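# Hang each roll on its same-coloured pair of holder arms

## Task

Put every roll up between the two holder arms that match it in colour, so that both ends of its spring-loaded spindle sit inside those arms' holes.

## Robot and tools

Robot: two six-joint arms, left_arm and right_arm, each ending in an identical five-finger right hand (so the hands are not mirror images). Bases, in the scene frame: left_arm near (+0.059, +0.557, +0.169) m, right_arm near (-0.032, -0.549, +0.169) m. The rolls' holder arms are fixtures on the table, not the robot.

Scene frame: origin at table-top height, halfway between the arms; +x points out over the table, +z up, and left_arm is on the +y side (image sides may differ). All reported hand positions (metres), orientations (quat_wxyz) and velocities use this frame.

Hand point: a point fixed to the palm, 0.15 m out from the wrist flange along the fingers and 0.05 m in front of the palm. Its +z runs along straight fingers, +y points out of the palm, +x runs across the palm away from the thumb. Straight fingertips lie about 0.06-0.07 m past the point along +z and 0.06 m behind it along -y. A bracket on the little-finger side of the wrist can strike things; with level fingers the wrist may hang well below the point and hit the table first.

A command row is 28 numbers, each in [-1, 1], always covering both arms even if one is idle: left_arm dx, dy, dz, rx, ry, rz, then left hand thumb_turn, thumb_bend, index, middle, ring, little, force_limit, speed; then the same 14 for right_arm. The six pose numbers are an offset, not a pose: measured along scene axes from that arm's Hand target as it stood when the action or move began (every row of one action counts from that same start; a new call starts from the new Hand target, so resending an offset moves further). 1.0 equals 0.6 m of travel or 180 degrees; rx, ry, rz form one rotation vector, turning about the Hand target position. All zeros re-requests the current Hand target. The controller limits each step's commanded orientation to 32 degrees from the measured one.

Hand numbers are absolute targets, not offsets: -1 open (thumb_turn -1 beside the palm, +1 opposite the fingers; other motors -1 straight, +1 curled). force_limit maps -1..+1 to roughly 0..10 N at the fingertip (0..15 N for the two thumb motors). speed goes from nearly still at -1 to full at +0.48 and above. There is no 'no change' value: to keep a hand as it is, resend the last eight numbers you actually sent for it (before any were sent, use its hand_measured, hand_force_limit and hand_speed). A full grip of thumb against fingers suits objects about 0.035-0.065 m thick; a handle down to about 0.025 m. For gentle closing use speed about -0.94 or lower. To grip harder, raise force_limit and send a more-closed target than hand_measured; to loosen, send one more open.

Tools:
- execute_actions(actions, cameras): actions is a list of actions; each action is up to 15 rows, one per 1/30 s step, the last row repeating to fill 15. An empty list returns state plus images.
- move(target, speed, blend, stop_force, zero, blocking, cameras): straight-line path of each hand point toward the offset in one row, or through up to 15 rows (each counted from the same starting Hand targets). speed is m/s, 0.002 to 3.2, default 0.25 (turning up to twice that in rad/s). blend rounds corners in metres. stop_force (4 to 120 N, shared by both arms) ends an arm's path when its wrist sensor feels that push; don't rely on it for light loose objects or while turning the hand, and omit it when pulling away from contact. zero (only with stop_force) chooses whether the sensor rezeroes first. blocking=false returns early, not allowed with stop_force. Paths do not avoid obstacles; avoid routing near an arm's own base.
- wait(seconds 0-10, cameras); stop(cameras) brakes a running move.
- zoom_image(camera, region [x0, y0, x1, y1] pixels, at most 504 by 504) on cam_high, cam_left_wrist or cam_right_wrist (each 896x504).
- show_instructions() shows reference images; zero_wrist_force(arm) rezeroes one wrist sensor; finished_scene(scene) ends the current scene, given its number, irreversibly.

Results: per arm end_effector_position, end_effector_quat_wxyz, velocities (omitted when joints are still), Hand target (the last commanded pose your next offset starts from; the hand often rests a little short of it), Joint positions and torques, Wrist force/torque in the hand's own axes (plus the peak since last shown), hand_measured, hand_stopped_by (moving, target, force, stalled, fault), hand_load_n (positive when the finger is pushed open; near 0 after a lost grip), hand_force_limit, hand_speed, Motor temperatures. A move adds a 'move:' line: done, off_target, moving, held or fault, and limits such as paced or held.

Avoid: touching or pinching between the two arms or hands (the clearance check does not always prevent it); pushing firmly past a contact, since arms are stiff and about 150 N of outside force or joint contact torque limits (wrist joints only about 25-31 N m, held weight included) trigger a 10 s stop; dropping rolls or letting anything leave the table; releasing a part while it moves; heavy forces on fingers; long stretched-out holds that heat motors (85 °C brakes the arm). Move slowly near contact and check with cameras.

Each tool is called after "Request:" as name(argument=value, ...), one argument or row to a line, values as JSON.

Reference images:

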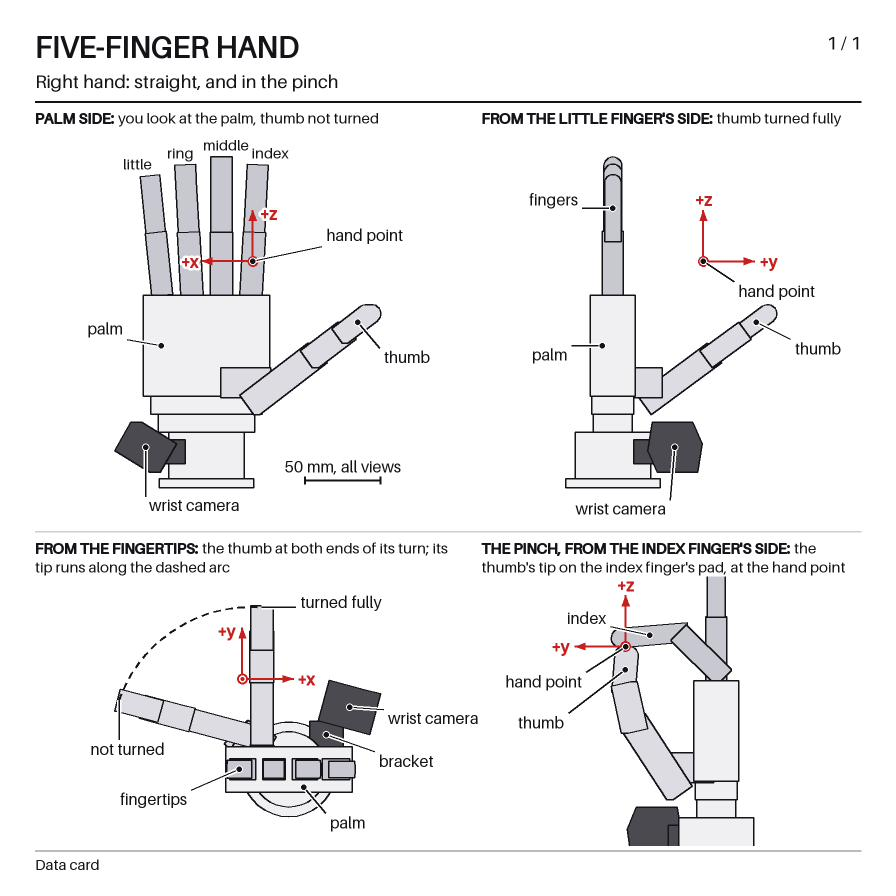

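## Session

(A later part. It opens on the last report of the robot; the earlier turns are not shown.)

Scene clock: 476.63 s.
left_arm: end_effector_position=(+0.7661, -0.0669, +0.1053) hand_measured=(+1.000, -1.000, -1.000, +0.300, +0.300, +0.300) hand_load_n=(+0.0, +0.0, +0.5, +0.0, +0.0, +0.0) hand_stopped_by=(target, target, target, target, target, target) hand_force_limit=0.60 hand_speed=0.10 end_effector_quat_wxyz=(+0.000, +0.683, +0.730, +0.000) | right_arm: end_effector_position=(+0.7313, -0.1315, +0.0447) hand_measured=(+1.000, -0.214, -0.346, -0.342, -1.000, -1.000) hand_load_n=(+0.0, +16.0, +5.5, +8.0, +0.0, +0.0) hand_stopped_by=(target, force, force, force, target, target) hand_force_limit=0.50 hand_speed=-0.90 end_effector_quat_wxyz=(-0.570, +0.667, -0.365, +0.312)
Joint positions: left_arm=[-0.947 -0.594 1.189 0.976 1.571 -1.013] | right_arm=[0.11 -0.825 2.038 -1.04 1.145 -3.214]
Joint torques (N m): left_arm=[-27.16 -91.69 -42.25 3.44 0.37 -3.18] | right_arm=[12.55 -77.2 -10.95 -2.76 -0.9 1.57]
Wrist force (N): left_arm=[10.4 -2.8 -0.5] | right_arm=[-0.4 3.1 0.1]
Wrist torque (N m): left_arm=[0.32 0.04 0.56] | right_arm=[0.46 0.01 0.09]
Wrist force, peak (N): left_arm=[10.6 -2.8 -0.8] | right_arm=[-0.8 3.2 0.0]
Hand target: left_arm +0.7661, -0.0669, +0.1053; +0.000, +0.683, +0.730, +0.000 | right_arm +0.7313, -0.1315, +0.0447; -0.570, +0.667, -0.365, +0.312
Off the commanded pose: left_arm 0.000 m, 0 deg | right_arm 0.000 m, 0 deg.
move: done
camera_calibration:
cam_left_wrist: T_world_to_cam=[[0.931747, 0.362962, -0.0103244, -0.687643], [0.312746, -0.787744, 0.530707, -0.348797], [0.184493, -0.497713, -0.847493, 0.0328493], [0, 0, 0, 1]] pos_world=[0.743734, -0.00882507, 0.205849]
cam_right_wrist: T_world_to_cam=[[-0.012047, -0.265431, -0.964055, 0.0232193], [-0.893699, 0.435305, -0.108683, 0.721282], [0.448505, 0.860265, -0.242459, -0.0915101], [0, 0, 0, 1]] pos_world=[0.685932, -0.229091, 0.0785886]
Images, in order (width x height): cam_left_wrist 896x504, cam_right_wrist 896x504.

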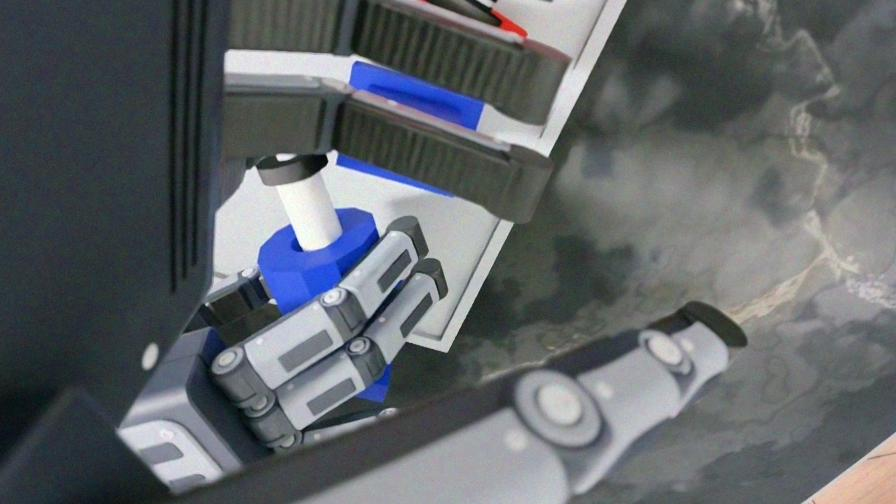

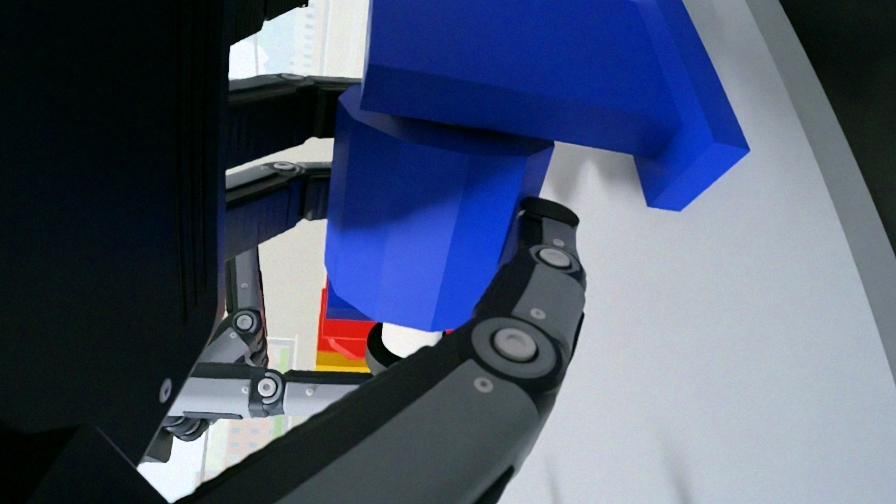

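Request:
move(
  target=[0,0,0,0,0,0,1,-1,-1,0.3,0.3,0.3,0.6,0.1,-0.0132,0.02123,0,0,0,0,1,0.45,0.25,0.25,-1,-1,0.5,-0.9],
  speed=0.02,
  stop_force=8,
  cameras=["cam_left_wrist", "cam_right_wrist"],
)

Request:
zoom_image(
  camera="cam_left_wrist",
  region=[200, 80, 420, 280],
)

Request:
zoom_image(
  camera="cam_right_wrist",
  region=[320, 40, 580, 190],
)

Scene clock: 478.87 s.
left_arm: end_effector_position=(+0.7661, -0.0669, +0.1053) hand_measured=(+1.000, -1.000, -1.000, +0.300, +0.300, +0.300) hand_load_n=(+0.0, +0.0, +0.5, +0.0, +0.5, +0.0) hand_stopped_by=(target, target, target, target, target, target) hand_force_limit=0.60 hand_speed=0.10 end_effector_quat_wxyz=(+0.000, +0.683, +0.730, +0.000) | right_arm: end_effector_position=(+0.7233, -0.1188, +0.0447) hand_measured=(+1.000, -0.214, -0.346, -0.342, -1.000, -1.000) hand_load_n=(+0.0, +16.5, +5.5, +7.5, +0.0, +0.0) hand_stopped_by=(target, force, force, force, target, target) hand_force_limit=0.50 hand_speed=-0.90 end_effector_quat_wxyz=(-0.570, +0.667, -0.365, +0.312)
Joint positions: left_arm=[-0.947 -0.594 1.189 0.976 1.571 -1.013] | right_arm=[0.133 -0.826 2.042 -1.045 1.168 -3.21]
Joint torques (N m): left_arm=[-21.38 -90.6 -42.14 3.19 0.99 -2.58] | right_arm=[17.88 -85.69 -7.07 -4.61 1.38 1.56]
Wrist force (N): left_arm=[9.9 -2.9 -1.1] | right_arm=[0.0 3.2 0.8]
Wrist torque (N m): left_arm=[0.45 0.06 0.54] | right_arm=[0.35 0.07 0.07]
Wrist force, peak (N): left_arm=[10.7 -2.8 -0.7] | right_arm=[-0.1 3.5 0.8]
Hand target: left_arm +0.7661, -0.0669, +0.1053; +0.000, +0.683, +0.730, +0.000 | right_arm +0.7233, -0.1188, +0.0447; -0.570, +0.667, -0.365, +0.312
Off the commanded pose: left_arm 0.000 m, 0 deg | right_arm 0.000 m, 0 deg.
move: done
camera_calibration:
cam_left_wrist: T_world_to_cam=[[0.931747, 0.362962, -0.0103244, -0.687643], [0.312746, -0.787744, 0.530707, -0.348797], [0.184493, -0.497713, -0.847493, 0.0328493], [0, 0, 0, 1]] pos_world=[0.743734, -0.00882507, 0.205849]
cam_right_wrist: T_world_to_cam=[[-0.012047, -0.265431, -0.964055, 0.0265216], [-0.893699, 0.435305, -0.108683, 0.70865], [0.448505, 0.860265, -0.242459, -0.0989783], [0, 0, 0, 1]] pos_world=[0.678032, -0.216291, 0.0785886]
Images, in order (width x height): cam_left_wrist 896x504, cam_right_wrist 896x504.

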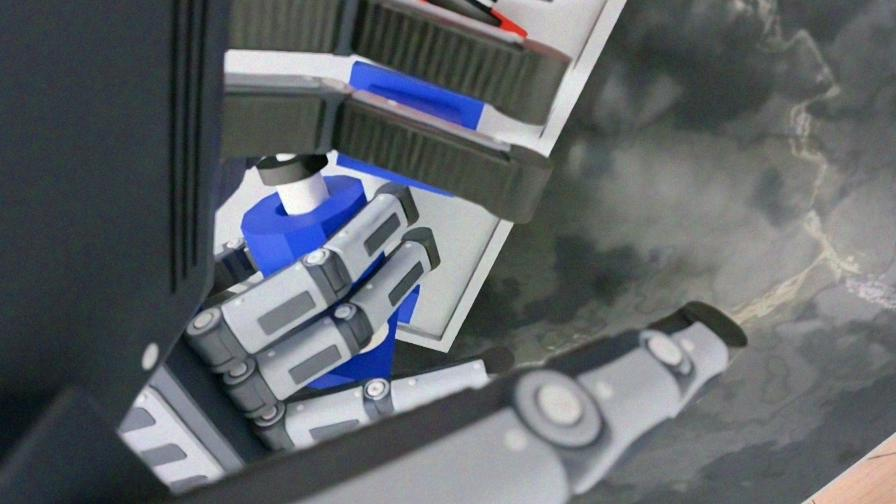

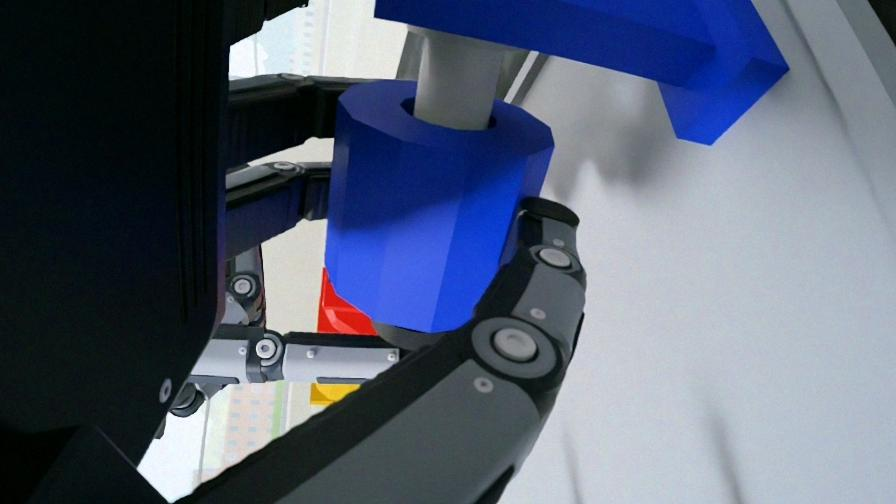

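Scaled by 2.291 from the camera's 896x504 image, which has a finer 1280x720 frame.

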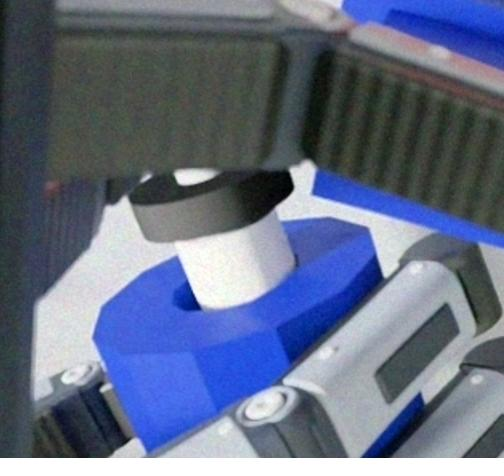

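Scaled by 1.938 from the camera's 896x504 image, which has a finer 1280x720 frame.

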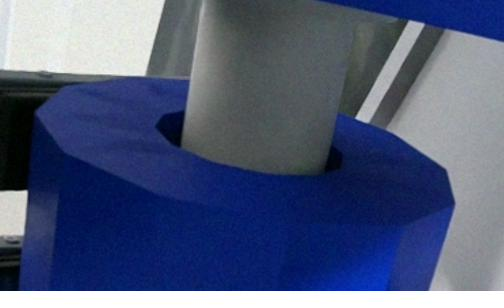

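Request:
zoom_image(
  camera="cam_right_wrist",
  region=[380, 0, 580, 130],
)

Scaled by 2.520 from the camera's 896x504 image, which has a finer 1280x720 frame.

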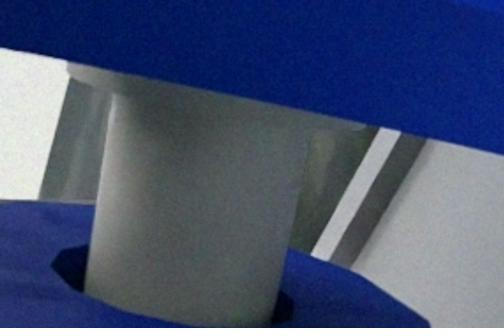

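Request:
move(
  target=[0.01115,0.00278,0,0,0,0,1,-1,-1,0.3,0.3,0.3,0.6,0.1,0.00695,0.00428,0,0,0,-0.02778,1,0.45,0.25,0.25,-1,-1,0.5,-0.9],
  speed=0.02,
  cameras=["cam_left_wrist", "cam_right_wrist"],
)

Request:
zoom_image(
  camera="cam_left_wrist",
  region=[200, 80, 420, 280],
)

Request:
zoom_image(
  camera="cam_right_wrist",
  region=[380, 0, 580, 130],
)

Scene clock: 484.47 s.
left_arm: end_effector_position=(+0.7728, -0.0652, +0.1053) hand_measured=(+1.000, -1.000, -1.000, +0.300, +0.300, +0.300) hand_load_n=(+0.0, +0.0, +0.5, +0.0, +0.5, +0.0) hand_stopped_by=(target, target, target, target, target, target) hand_force_limit=0.60 hand_speed=0.10 end_effector_quat_wxyz=(+0.000, +0.683, +0.730, +0.000) | right_arm: end_effector_position=(+0.7275, -0.1162, +0.0447) hand_measured=(+1.000, -0.214, -0.346, -0.342, -1.000, -1.000) hand_load_n=(+0.0, +16.0, +5.5, +7.5, +0.0, +0.0) hand_stopped_by=(target, force, force, force, target, target) hand_force_limit=0.50 hand_speed=-0.90 end_effector_quat_wxyz=(-0.556, +0.651, -0.394, +0.336)
Joint positions: left_arm=[-0.94 -0.589 1.177 0.982 1.571 -1.005] | right_arm=[0.17 -0.826 2.042 -1.052 1.29 -3.188]
Joint torques (N m): left_arm=[10.39 -92.26 -41.71 2.87 1.05 0.71] | right_arm=[16.96 -63.39 -23.93 -4.98 1.64 2.21]
Wrist force (N): left_arm=[11.0 -3.3 -0.5] | right_arm=[-1.1 2.8 -1.0]
Wrist torque (N m): left_arm=[0.37 0.05 0.60] | right_arm=[0.44 0.11 -0.14]
Wrist force, peak (N): left_arm=[11.1 -3.2 -0.2] | right_arm=[-0.4 3.8 0.4]
Hand target: left_arm +0.7728, -0.0652, +0.1053; +0.000, +0.683, +0.730, +0.000 | right_arm +0.7275, -0.1162, +0.0447; -0.556, +0.651, -0.394, +0.336
Off the commanded pose: left_arm 0.000 m, 0 deg | right_arm 0.000 m, 0 deg.
move: done
camera_calibration:
cam_left_wrist: T_world_to_cam=[[0.931747, 0.362962, -0.0103244, -0.694503], [0.312746, -0.787744, 0.530707, -0.349553], [0.184493, -0.497713, -0.847493, 0.0324593], [0, 0, 0, 1]] pos_world=[0.750434, -0.00712507, 0.205849]
cam_right_wrist: T_world_to_cam=[[-0.0351164, -0.263371, -0.964055, 0.0442673], [-0.852407, 0.51146, -0.108677, 0.690076], [0.521698, 0.817951, -0.24246, -0.161192], [0, 0, 0, 1]] pos_world=[0.673874, -0.20944, 0.0785886]
Images, in order (width x height): cam_left_wrist 896x504, cam_right_wrist 896x504.

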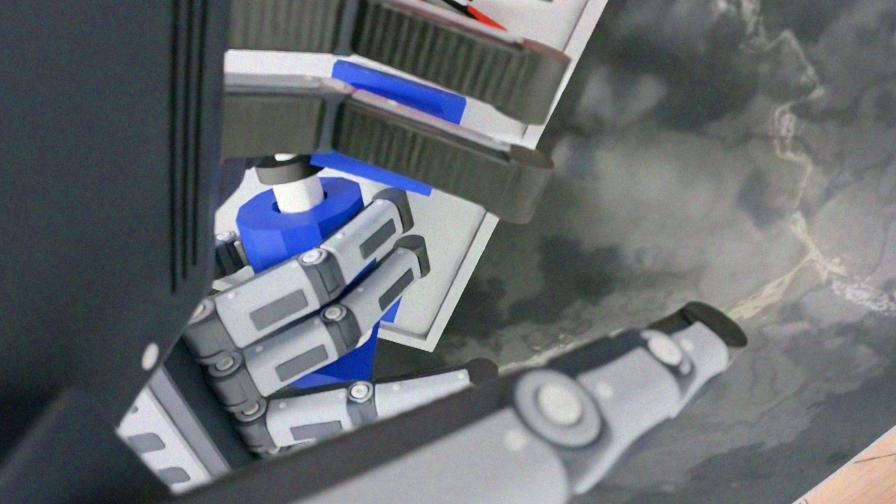

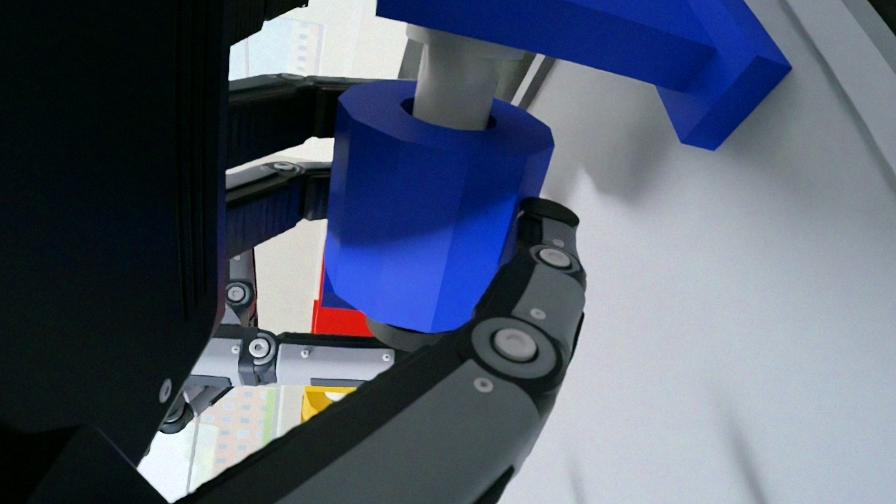

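Scaled by 2.291 from the camera's 896x504 image, which has a finer 1280x720 frame.

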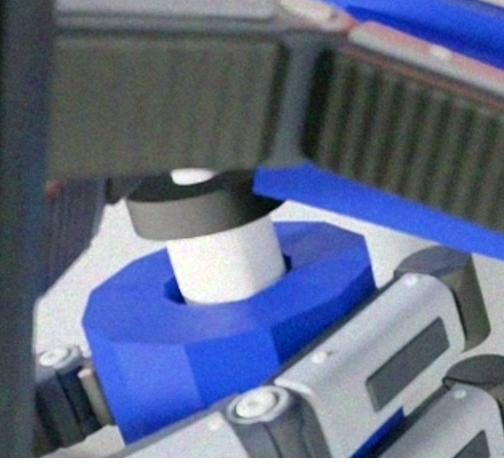

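Scaled by 2.520 from the camera's 896x504 image, which has a finer 1280x720 frame.

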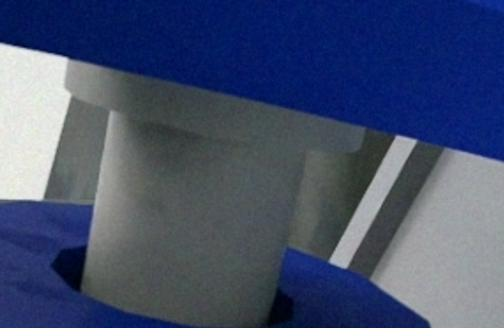

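Request:
move(
  target=[0.01115,0.00278,0,0,0,0,1,-1,-1,0.3,0.3,0.3,0.6,0.1,0.00745,0.00367,0,0,0,-0.02778,1,0.45,0.25,0.25,-1,-1,0.5,-0.9],
  speed=0.02,
  cameras=["cam_left_wrist", "cam_right_wrist"],
)

Request:
zoom_image(
  camera="cam_left_wrist",
  region=[220, 80, 460, 280],
)

Request:
zoom_image(
  camera="cam_right_wrist",
  region=[380, 0, 580, 130],
)

Scene clock: 492.80 s.
left_arm: end_effector_position=(+0.7795, -0.0635, +0.1053) hand_measured=(+1.000, -1.000, -1.000, +0.300, +0.300, +0.300) hand_load_n=(+0.0, +0.0, +0.5, +0.5, +0.0, +0.0) hand_stopped_by=(target, target, target, target, target, target) hand_force_limit=0.60 hand_speed=0.10 end_effector_quat_wxyz=(+0.000, +0.683, +0.730, +0.000) | right_arm: end_effector_position=(+0.7320, -0.1140, +0.0447) hand_measured=(+1.000, -0.214, -0.346, -0.342, -1.000, -1.000) hand_load_n=(+0.5, +16.0, +6.0, +8.5, +0.0, +0.0) hand_stopped_by=(target, force, force, force, target, target) hand_force_limit=0.50 hand_speed=-0.90 end_effector_quat_wxyz=(-0.540, +0.633, -0.422, +0.360)
Joint positions: left_arm=[-0.932 -0.583 1.165 0.988 1.571 -0.998] | right_arm=[0.207 -0.824 2.035 -1.052 1.413 -3.167]
Joint torques (N m): left_arm=[7.9 -91.43 -45.04 2.01 1.35 0.9] | right_arm=[17.85 -61.93 -23.33 0.96 2.48 2.11]
Wrist force (N): left_arm=[14.1 -4.4 -0.5] | right_arm=[-2.0 2.5 2.1]
Wrist torque (N m): left_arm=[0.38 0.27 0.76] | right_arm=[0.30 0.00 -0.13]
Wrist force, peak (N): left_arm=[14.7 -3.9 -0.4] | right_arm=[-2.8 3.6 1.6]
Hand target: left_arm +0.7795, -0.0635, +0.1053; +0.000, +0.683, +0.730, +0.000 | right_arm +0.7320, -0.1140, +0.0447; -0.540, +0.633, -0.422, +0.360
Off the commanded pose: left_arm 0.000 m, 0 deg | right_arm 0.000 m, 0 deg.
move: done
camera_calibration:
cam_left_wrist: T_world_to_cam=[[0.931747, 0.362962, -0.0103244, -0.701326], [0.312746, -0.787744, 0.530707, -0.350389], [0.184493, -0.497713, -0.847493, 0.0320196], [0, 0, 0, 1]] pos_world=[0.757134, -0.00552507, 0.205849]
cam_right_wrist: T_world_to_cam=[[-0.0579454, -0.259302, -0.964056, 0.0621841], [-0.804592, 0.583801, -0.108664, 0.665975], [0.590994, 0.769376, -0.242461, -0.221595], [0, 0, 0, 1]] pos_world=[0.670403, -0.202183, 0.0785886]
Images, in order (width x height): cam_left_wrist 896x504, cam_right_wrist 896x504.

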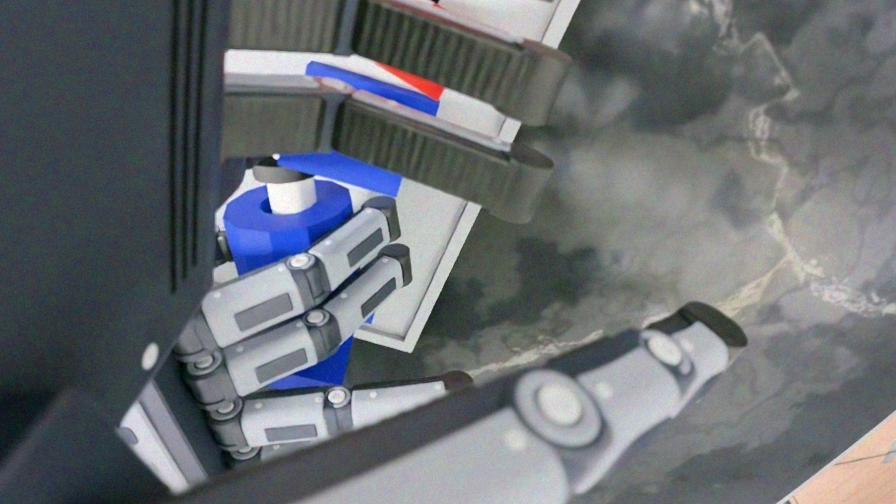

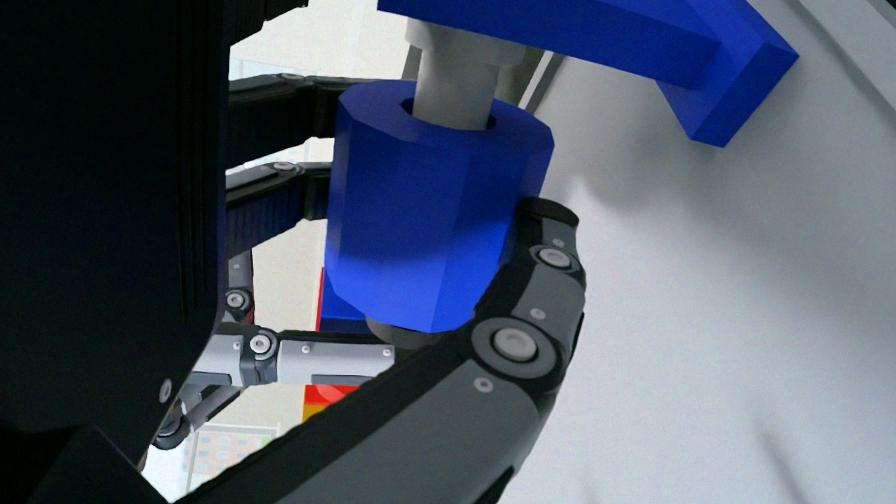

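Scaled by 2.100 from the camera's 896x504 image, which has a finer 1280x720 frame.

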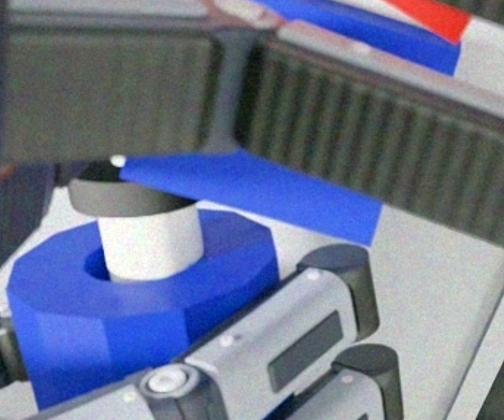

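Scaled by 2.520 from the camera's 896x504 image, which has a finer 1280x720 frame.

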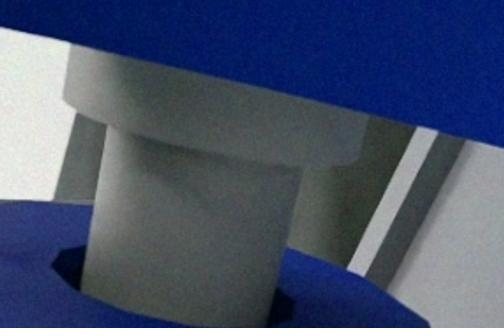

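Request:
move(
  target=[0.00688,0.00175,0,0,0,0,1,-1,-1,0.3,0.3,0.3,0.6,0.1,0.00468,0.00198,0,0,0,-0.01667,1,0.45,0.25,0.25,-1,-1,0.5,-0.9],
  speed=0.015,
  cameras=["cam_left_wrist", "cam_right_wrist"],
)

Request:
zoom_image(
  camera="cam_left_wrist",
  region=[220, 80, 460, 280],
)

Request:
zoom_image(
  camera="cam_right_wrist",
  region=[380, 0, 580, 130],
)

Scene clock: 497.40 s.
left_arm: end_effector_position=(+0.7836, -0.0625, +0.1053) hand_measured=(+1.000, -1.000, -1.000, +0.300, +0.300, +0.300) hand_load_n=(+0.0, +0.0, +1.0, +0.0, +0.0, +0.0) hand_stopped_by=(target, target, target, target, target, target) hand_force_limit=0.60 hand_speed=0.10 end_effector_quat_wxyz=(+0.000, +0.683, +0.730, +0.000) | right_arm: end_effector_position=(+0.7348, -0.1128, +0.0447) hand_measured=(+1.000, -0.214, -0.346, -0.342, -1.000, -1.000) hand_load_n=(+0.0, +16.0, +5.5, +7.5, +0.0, +0.0) hand_stopped_by=(target, force, force, force, target, target) hand_force_limit=0.50 hand_speed=-0.90 end_effector_quat_wxyz=(-0.531, +0.622, -0.438, +0.374)
Joint positions: left_arm=[-0.928 -0.579 1.158 0.992 1.571 -0.993] | right_arm=[0.229 -0.822 2.028 -1.049 1.487 -3.155]
Joint torques (N m): left_arm=[11.87 -95.63 -45.24 1.2 1.23 0.54] | right_arm=[14.98 -63.22 -24.08 0.96 2.38 2.3]
Wrist force (N): left_arm=[13.5 -8.8 0.8] | right_arm=[-0.9 3.2 -1.1]
Wrist torque (N m): left_arm=[0.73 0.26 0.79] | right_arm=[0.51 0.11 -0.10]
Wrist force, peak (N): left_arm=[13.9 -9.6 0.5] | right_arm=[-3.1 3.2 2.3]
Hand target: left_arm +0.7837, -0.0625, +0.1053; +0.000, +0.683, +0.730, +0.000 | right_arm +0.7348, -0.1128, +0.0447; -0.531, +0.622, -0.438, +0.374
Off the commanded pose: left_arm 0.000 m, 0 deg | right_arm 0.000 m, 0 deg.
move: done
camera_calibration:
cam_left_wrist: T_world_to_cam=[[0.931747, 0.362962, -0.0103244, -0.705546], [0.312746, -0.787744, 0.530707, -0.350804], [0.184493, -0.497713, -0.847493, 0.0318106], [0, 0, 0, 1]] pos_world=[0.761234, -0.00442507, 0.205849]
cam_right_wrist: T_world_to_cam=[[-0.0714459, -0.25592, -0.964054, 0.0729497], [-0.772922, 0.625127, -0.108666, 0.648924], [0.630466, 0.737375, -0.242469, -0.256755], [0, 0, 0, 1]] pos_world=[0.668654, -0.197666, 0.0785886]
Images, in order (width x height): cam_left_wrist 896x504, cam_right_wrist 896x504.

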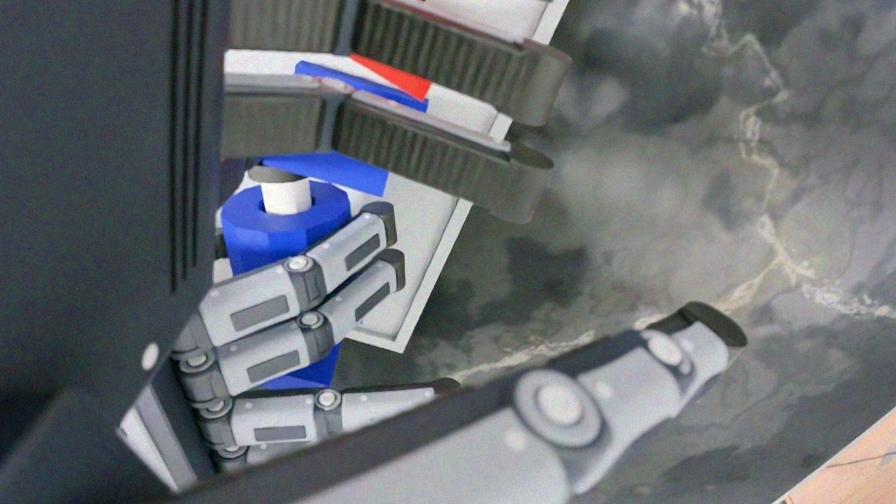

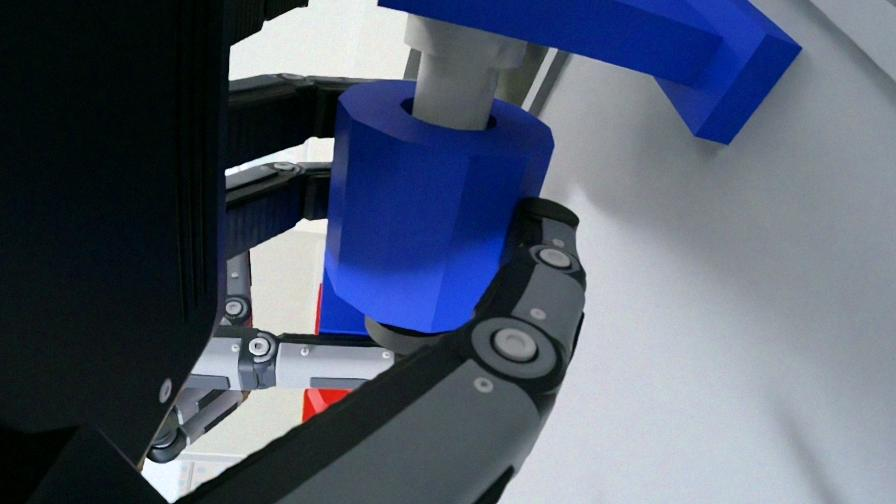

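Scaled by 2.100 from the camera's 896x504 image, which has a finer 1280x720 frame.

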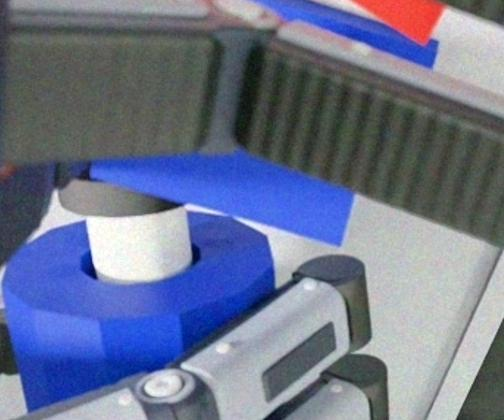

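Scaled by 2.520 from the camera's 896x504 image, which has a finer 1280x720 frame.

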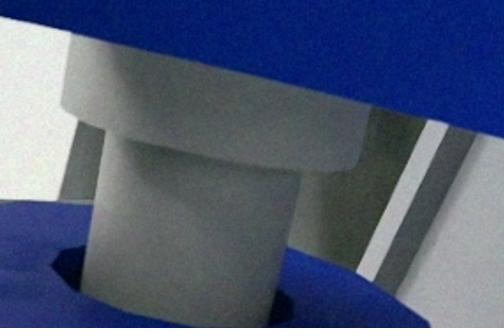

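Request:
move(
  target=[0,0,0,0,0,0,1,-1,-1,0.3,0.3,0.3,0.6,0.1,-0.00268,0.00789,0,0,0,0,1,0.45,0.25,0.25,-1,-1,0.5,-0.9],
  speed=0.015,
  stop_force=6,
  cameras=["cam_left_wrist"],
)

Request:
zoom_image(
  camera="cam_left_wrist",
  region=[220, 80, 460, 280],
)

Scene clock: 500.57 s.
left_arm: end_effector_position=(+0.7837, -0.0625, +0.1053) hand_measured=(+1.000, -1.000, -1.000, +0.300, +0.300, +0.300) hand_load_n=(+0.0, +0.0, +1.5, +0.0, +0.0, +0.0) hand_stopped_by=(target, target, target, target, target, target) hand_force_limit=0.60 hand_speed=0.10 end_effector_quat_wxyz=(+0.000, +0.683, +0.730, +0.000) | right_arm: end_effector_position=(+0.7332, -0.1081, +0.0447) hand_measured=(+1.000, -0.214, -0.346, -0.342, -1.000, -1.000) hand_load_n=(+0.0, +16.5, +5.5, +7.5, +0.0, +0.0) hand_stopped_by=(target, force, force, force, target, target) hand_force_limit=0.50 hand_speed=-0.90 end_effector_quat_wxyz=(-0.531, +0.622, -0.438, +0.374)
Joint positions: left_arm=[-0.928 -0.579 1.158 0.992 1.571 -0.993] | right_arm=[0.238 -0.821 2.026 -1.047 1.495 -3.154]
Joint torques (N m): left_arm=[11.9 -95.26 -46.12 1.13 1.16 0.54] | right_arm=[17.23 -63.45 -24.52 0.8 1.96 2.03]
Wrist force (N): left_arm=[13.6 -9.3 1.1] | right_arm=[-1.2 3.0 -1.2]
Wrist torque (N m): left_arm=[0.65 0.25 0.77] | right_arm=[0.49 0.16 -0.13]
Wrist force, peak (N): left_arm=[14.1 -9.4 0.8] | right_arm=[-1.3 3.3 -0.8]
Hand target: left_arm +0.7837, -0.0625, +0.1053; +0.000, +0.683, +0.730, +0.000 | right_arm +0.7332, -0.1081, +0.0447; -0.531, +0.622, -0.438, +0.374
Off the commanded pose: left_arm 0.000 m, 0 deg | right_arm 0.000 m, 0 deg.
move: done
camera_calibration:
cam_left_wrist: T_world_to_cam=[[0.931747, 0.362962, -0.0103244, -0.705639], [0.312746, -0.787744, 0.530707, -0.350836], [0.184493, -0.497713, -0.847493, 0.0317922], [0, 0, 0, 1]] pos_world=[0.761334, -0.00442507, 0.205849]
Images, in order (width x height): cam_left_wrist 896x504.

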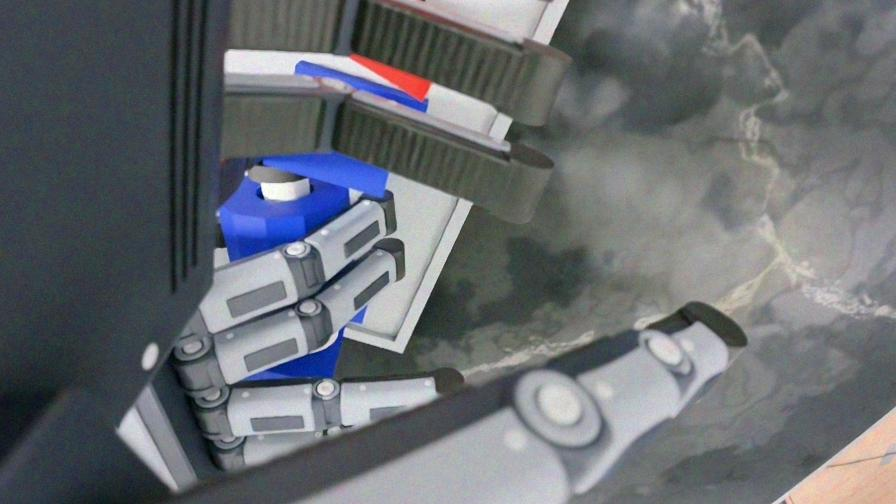

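Scaled by 2.100 from the camera's 896x504 image, which has a finer 1280x720 frame.

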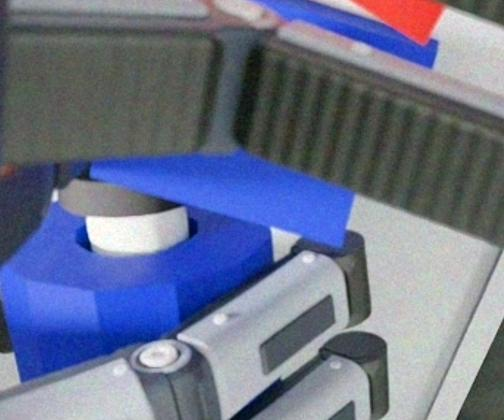

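Request:
move(
  target=[0,0,0,0,0,0,1,-1,-1,0.3,0.3,0.3,0.6,0.1,0.00523,0.00203,0,0,0,-0.01667,1,0.45,0.25,0.25,-1,-1,0.5,-0.9],
  speed=0.015,
  cameras=["cam_left_wrist", "cam_right_wrist"],
)

Request:
zoom_image(
  camera="cam_left_wrist",
  region=[220, 80, 460, 280],
)

Request:
zoom_image(
  camera="cam_right_wrist",
  region=[380, 0, 580, 130],
)

Scene clock: 503.23 s.
left_arm: end_effector_position=(+0.7837, -0.0625, +0.1053) hand_measured=(+1.000, -1.000, -1.000, +0.300, +0.300, +0.300) hand_load_n=(+0.0, +0.0, +1.0, +0.0, +0.0, +0.5) hand_stopped_by=(target, target, target, target, target, target) hand_force_limit=0.60 hand_speed=0.10 end_effector_quat_wxyz=(+0.000, +0.683, +0.730, +0.000) | right_arm: end_effector_position=(+0.7363, -0.1069, +0.0447) hand_measured=(+1.000, -0.214, -0.346, -0.342, -1.000, -1.000) hand_load_n=(-0.5, +18.0, +0.5, +6.0, +0.0, +0.0) hand_stopped_by=(target, force, force, force, target, target) hand_force_limit=0.50 hand_speed=-0.90 end_effector_quat_wxyz=(-0.521, +0.610, -0.454, +0.388)
Joint positions: left_arm=[-0.928 -0.579 1.158 0.992 1.571 -0.993] | right_arm=[0.26 -0.818 2.016 -1.041 1.569 -3.142]
Joint torques (N m): left_arm=[8.56 -98.57 -44.78 1.17 0.98 0.48] | right_arm=[16.92 -69.46 -32.78 -1.33 2.88 2.52]
Wrist force (N): left_arm=[13.8 -7.7 -0.1] | right_arm=[-1.3 8.8 -8.5]
Wrist torque (N m): left_arm=[0.65 0.21 0.78] | right_arm=[0.48 0.06 -0.19]
Wrist force, peak (N): left_arm=[14.1 -9.4 1.0] | right_arm=[-1.3 8.8 -8.5]
Hand target: left_arm +0.7837, -0.0625, +0.1053; +0.000, +0.683, +0.730, +0.000 | right_arm +0.7363, -0.1068, +0.0447; -0.521, +0.610, -0.454, +0.388
Off the commanded pose: left_arm 0.000 m, 0 deg | right_arm 0.000 m, 0 deg.
move: done
camera_calibration:
cam_left_wrist: T_world_to_cam=[[0.931747, 0.362962, -0.0103244, -0.705639], [0.312746, -0.787744, 0.530707, -0.350836], [0.184493, -0.497713, -0.847493, 0.0317922], [0, 0, 0, 1]] pos_world=[0.761334, -0.00442507, 0.205849]
cam_right_wrist: T_world_to_cam=[[-0.0848075, -0.251897, -0.964031, 0.0848419], [-0.739156, 0.664712, -0.108661, 0.625807], [0.668174, 0.703354, -0.242564, -0.293543], [0, 0, 0, 1]] pos_world=[0.665902, -0.188146, 0.0785886]
Images, in order (width x height): cam_left_wrist 896x504, cam_right_wrist 896x504.

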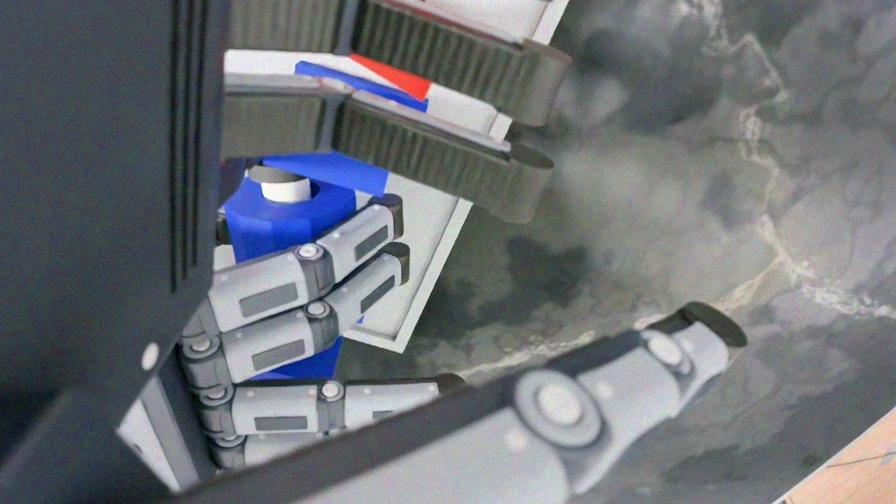

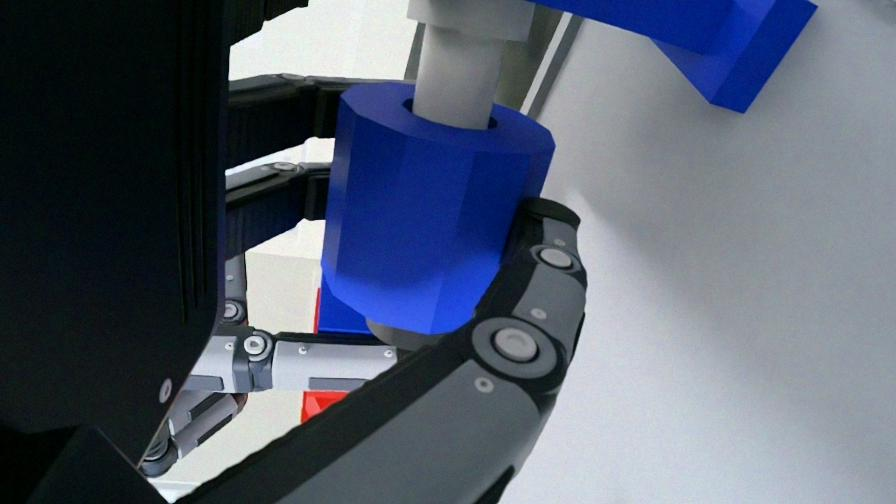

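Scaled by 2.100 from the camera's 896x504 image, which has a finer 1280x720 frame.

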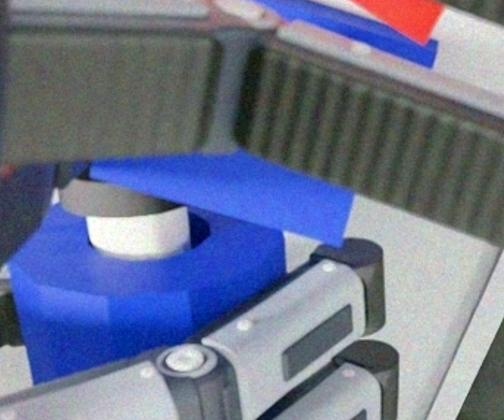

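Scaled by 2.520 from the camera's 896x504 image, which has a finer 1280x720 frame.

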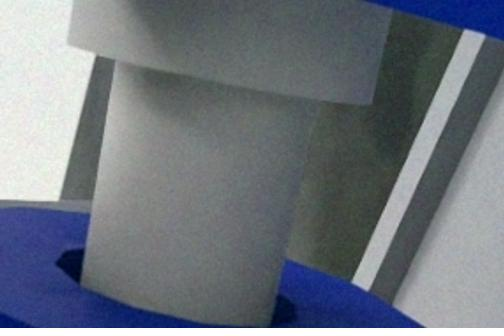

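Request:
move(
  target=[-0.00014,0.00167,0,0,0,0,1,-1,-1,0.3,0.3,0.3,0.6,0.1,0,0,0,0,0,0,1,0.45,0.25,0.25,-1,-1,0.5,-0.9],
  speed=0.01,
  cameras=["cam_left_wrist", "cam_right_wrist"],
)

Request:
zoom_image(
  camera="cam_left_wrist",
  region=[220, 80, 460, 280],
)

Scene clock: 505.43 s.
left_arm: end_effector_position=(+0.7836, -0.0615, +0.1053) hand_measured=(+1.000, -1.000, -1.000, +0.300, +0.300, +0.300) hand_load_n=(+0.0, +0.0, +0.5, +0.0, +0.0, +0.0) hand_stopped_by=(target, target, target, target, target, target) hand_force_limit=0.60 hand_speed=0.10 end_effector_quat_wxyz=(+0.000, +0.683, +0.730, +0.000) | right_arm: end_effector_position=(+0.7363, -0.1068, +0.0447) hand_measured=(+1.000, -0.214, -0.346, -0.342, -1.000, -1.000) hand_load_n=(-0.5, +17.5, +0.0, +6.0, +0.0, +0.0) hand_stopped_by=(target, force, force, force, target, target) hand_force_limit=0.50 hand_speed=-0.90 end_effector_quat_wxyz=(-0.521, +0.610, -0.454, +0.388)
Joint positions: left_arm=[-0.927 -0.58 1.16 0.991 1.571 -0.993] | right_arm=[0.26 -0.818 2.016 -1.041 1.569 -3.142]
Joint torques (N m): left_arm=[15.04 -109.5 -27.97 -0.2 0.52 0.47] | right_arm=[16.87 -75.74 -32.76 -1.31 2.49 2.45]
Wrist force (N): left_arm=[7.5 -4.9 -1.2] | right_arm=[-1.3 8.0 -8.0]
Wrist torque (N m): left_arm=[0.53 -0.18 0.41] | right_arm=[0.33 0.01 -0.20]
Wrist force, peak (N): left_arm=[14.2 -7.7 0.1] | right_arm=[-1.1 9.0 -8.9]
Hand target: left_arm +0.7836, -0.0615, +0.1053; +0.000, +0.683, +0.730, +0.000 | right_arm +0.7363, -0.1068, +0.0447; -0.521, +0.610, -0.454, +0.388
Off the commanded pose: left_arm 0.000 m, 0 deg | right_arm 0.000 m, 0 deg.
move: done
camera_calibration:
cam_left_wrist: T_world_to_cam=[[0.931753, 0.362944, -0.0103549, -0.705871], [0.312732, -0.787705, 0.530773, -0.350098], [0.184484, -0.497788, -0.847451, 0.0322567], [0, 0, 0, 1]] pos_world=[0.761234, -0.00352479, 0.205849]
cam_right_wrist: T_world_to_cam=[[-0.084774, -0.251824, -0.964053, 0.084835], [-0.739053, 0.664824, -0.108673, 0.625761], [0.668292, 0.703273, -0.242471, -0.293643], [0, 0, 0, 1]] pos_world=[0.665901, -0.188146, 0.0785886]
Images, in order (width x height): cam_left_wrist 896x504, cam_right_wrist 896x504.

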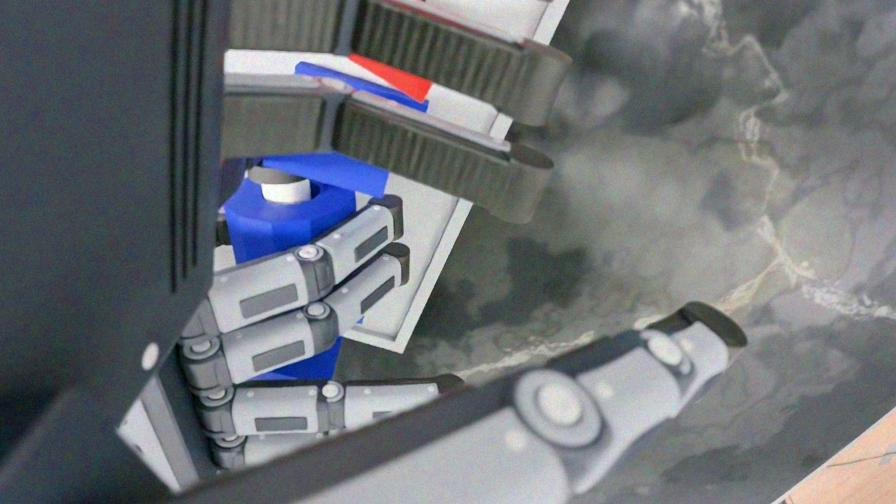

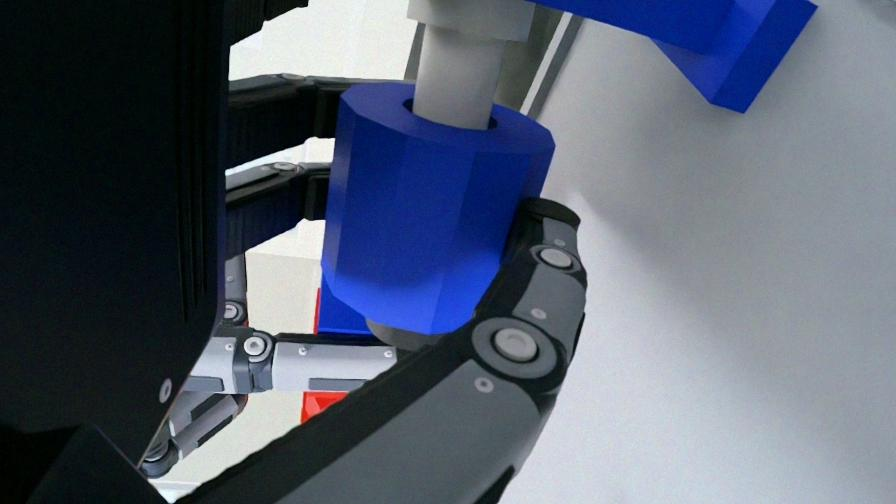

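Scaled by 2.100 from the camera's 896x504 image, which has a finer 1280x720 frame.

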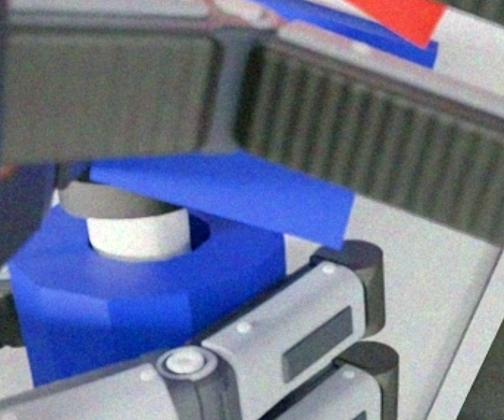

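Request:
move(
  target=[0,0,0,0,0,0,1,-1,-1,0.3,0.3,0.3,0.6,0.1,0,0,-0.002,0,0,0,1,0.45,0.25,0.25,-1,-1,0.5,-0.9],
  speed=0.01,
  cameras=["cam_left_wrist"],
)

Request:
zoom_image(
  camera="cam_left_wrist",
  region=[220, 80, 460, 280],
)

Scene clock: 507.90 s.
left_arm: end_effector_position=(+0.7836, -0.0615, +0.1053) hand_measured=(+1.000, -1.000, -1.000, +0.300, +0.300, +0.300) hand_load_n=(+0.0, +0.0, +0.5, +0.0, +0.5, +0.0) hand_stopped_by=(target, target, target, target, target, target) hand_force_limit=0.60 hand_speed=0.10 end_effector_quat_wxyz=(+0.000, +0.683, +0.730, +0.000) | right_arm: end_effector_position=(+0.7363, -0.1068, +0.0435) hand_measured=(+1.000, -0.214, -0.346, -0.342, -1.000, -1.000) hand_load_n=(+1.0, +16.0, +2.0, +8.5, +0.0, +0.0) hand_stopped_by=(target, force, force, force, target, target) hand_force_limit=0.50 hand_speed=-0.90 end_effector_quat_wxyz=(-0.521, +0.610, -0.454, +0.388)
Joint positions: left_arm=[-0.927 -0.58 1.16 0.991 1.571 -0.993] | right_arm=[0.26 -0.816 2.016 -1.043 1.569 -3.142]
Joint torques (N m): left_arm=[13.76 -107.14 -28.7 0.01 1.24 0.93] | right_arm=[12.82 -67.5 -28.56 -6.51 1.72 2.18]
Wrist force (N): left_arm=[7.2 -5.0 -0.6] | right_arm=[-1.0 3.3 -4.8]
Wrist torque (N m): left_arm=[0.46 -0.20 0.38] | right_arm=[0.36 0.11 -0.17]
Wrist force, peak (N): left_arm=[7.3 -4.9 -1.1] | right_arm=[-1.3 8.7 -9.2]
Hand target: left_arm +0.7836, -0.0615, +0.1053; +0.000, +0.683, +0.730, +0.000 | right_arm +0.7363, -0.1068, +0.0435; -0.521, +0.610, -0.454, +0.388
Off the commanded pose: left_arm 0.000 m, 0 deg | right_arm 0.000 m, 0 deg.
move: done
camera_calibration:
cam_left_wrist: T_world_to_cam=[[0.931747, 0.362962, -0.0103244, -0.705908], [0.312746, -0.787744, 0.530707, -0.350017], [0.184493, -0.497713, -0.847493, 0.0323083], [0, 0, 0, 1]] pos_world=[0.761234, -0.00342507, 0.205849]
Images, in order (width x height): cam_left_wrist 896x504.

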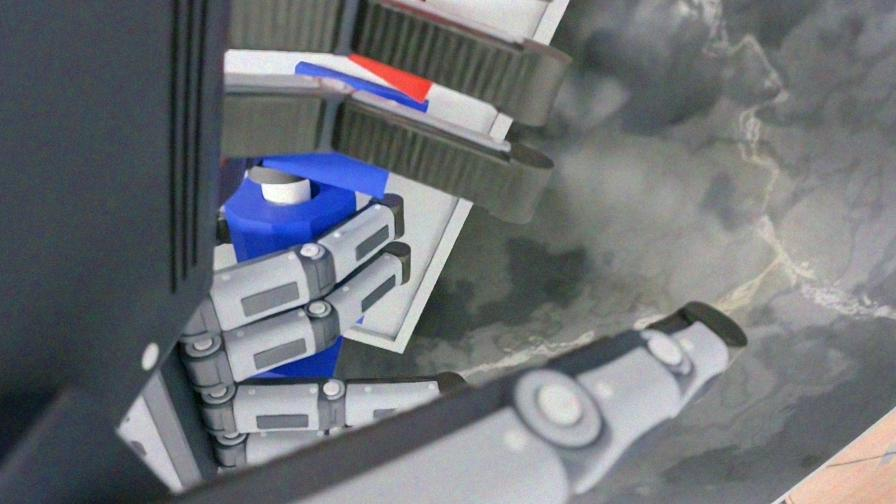

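Scaled by 2.100 from the camera's 896x504 image, which has a finer 1280x720 frame.

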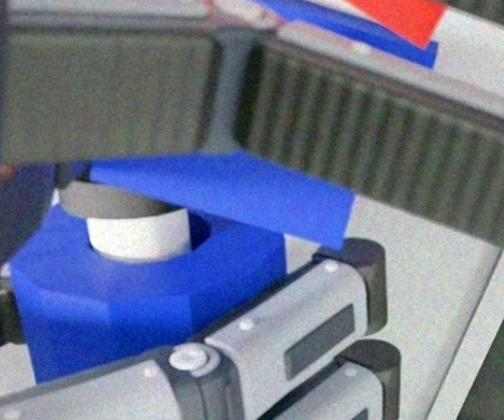

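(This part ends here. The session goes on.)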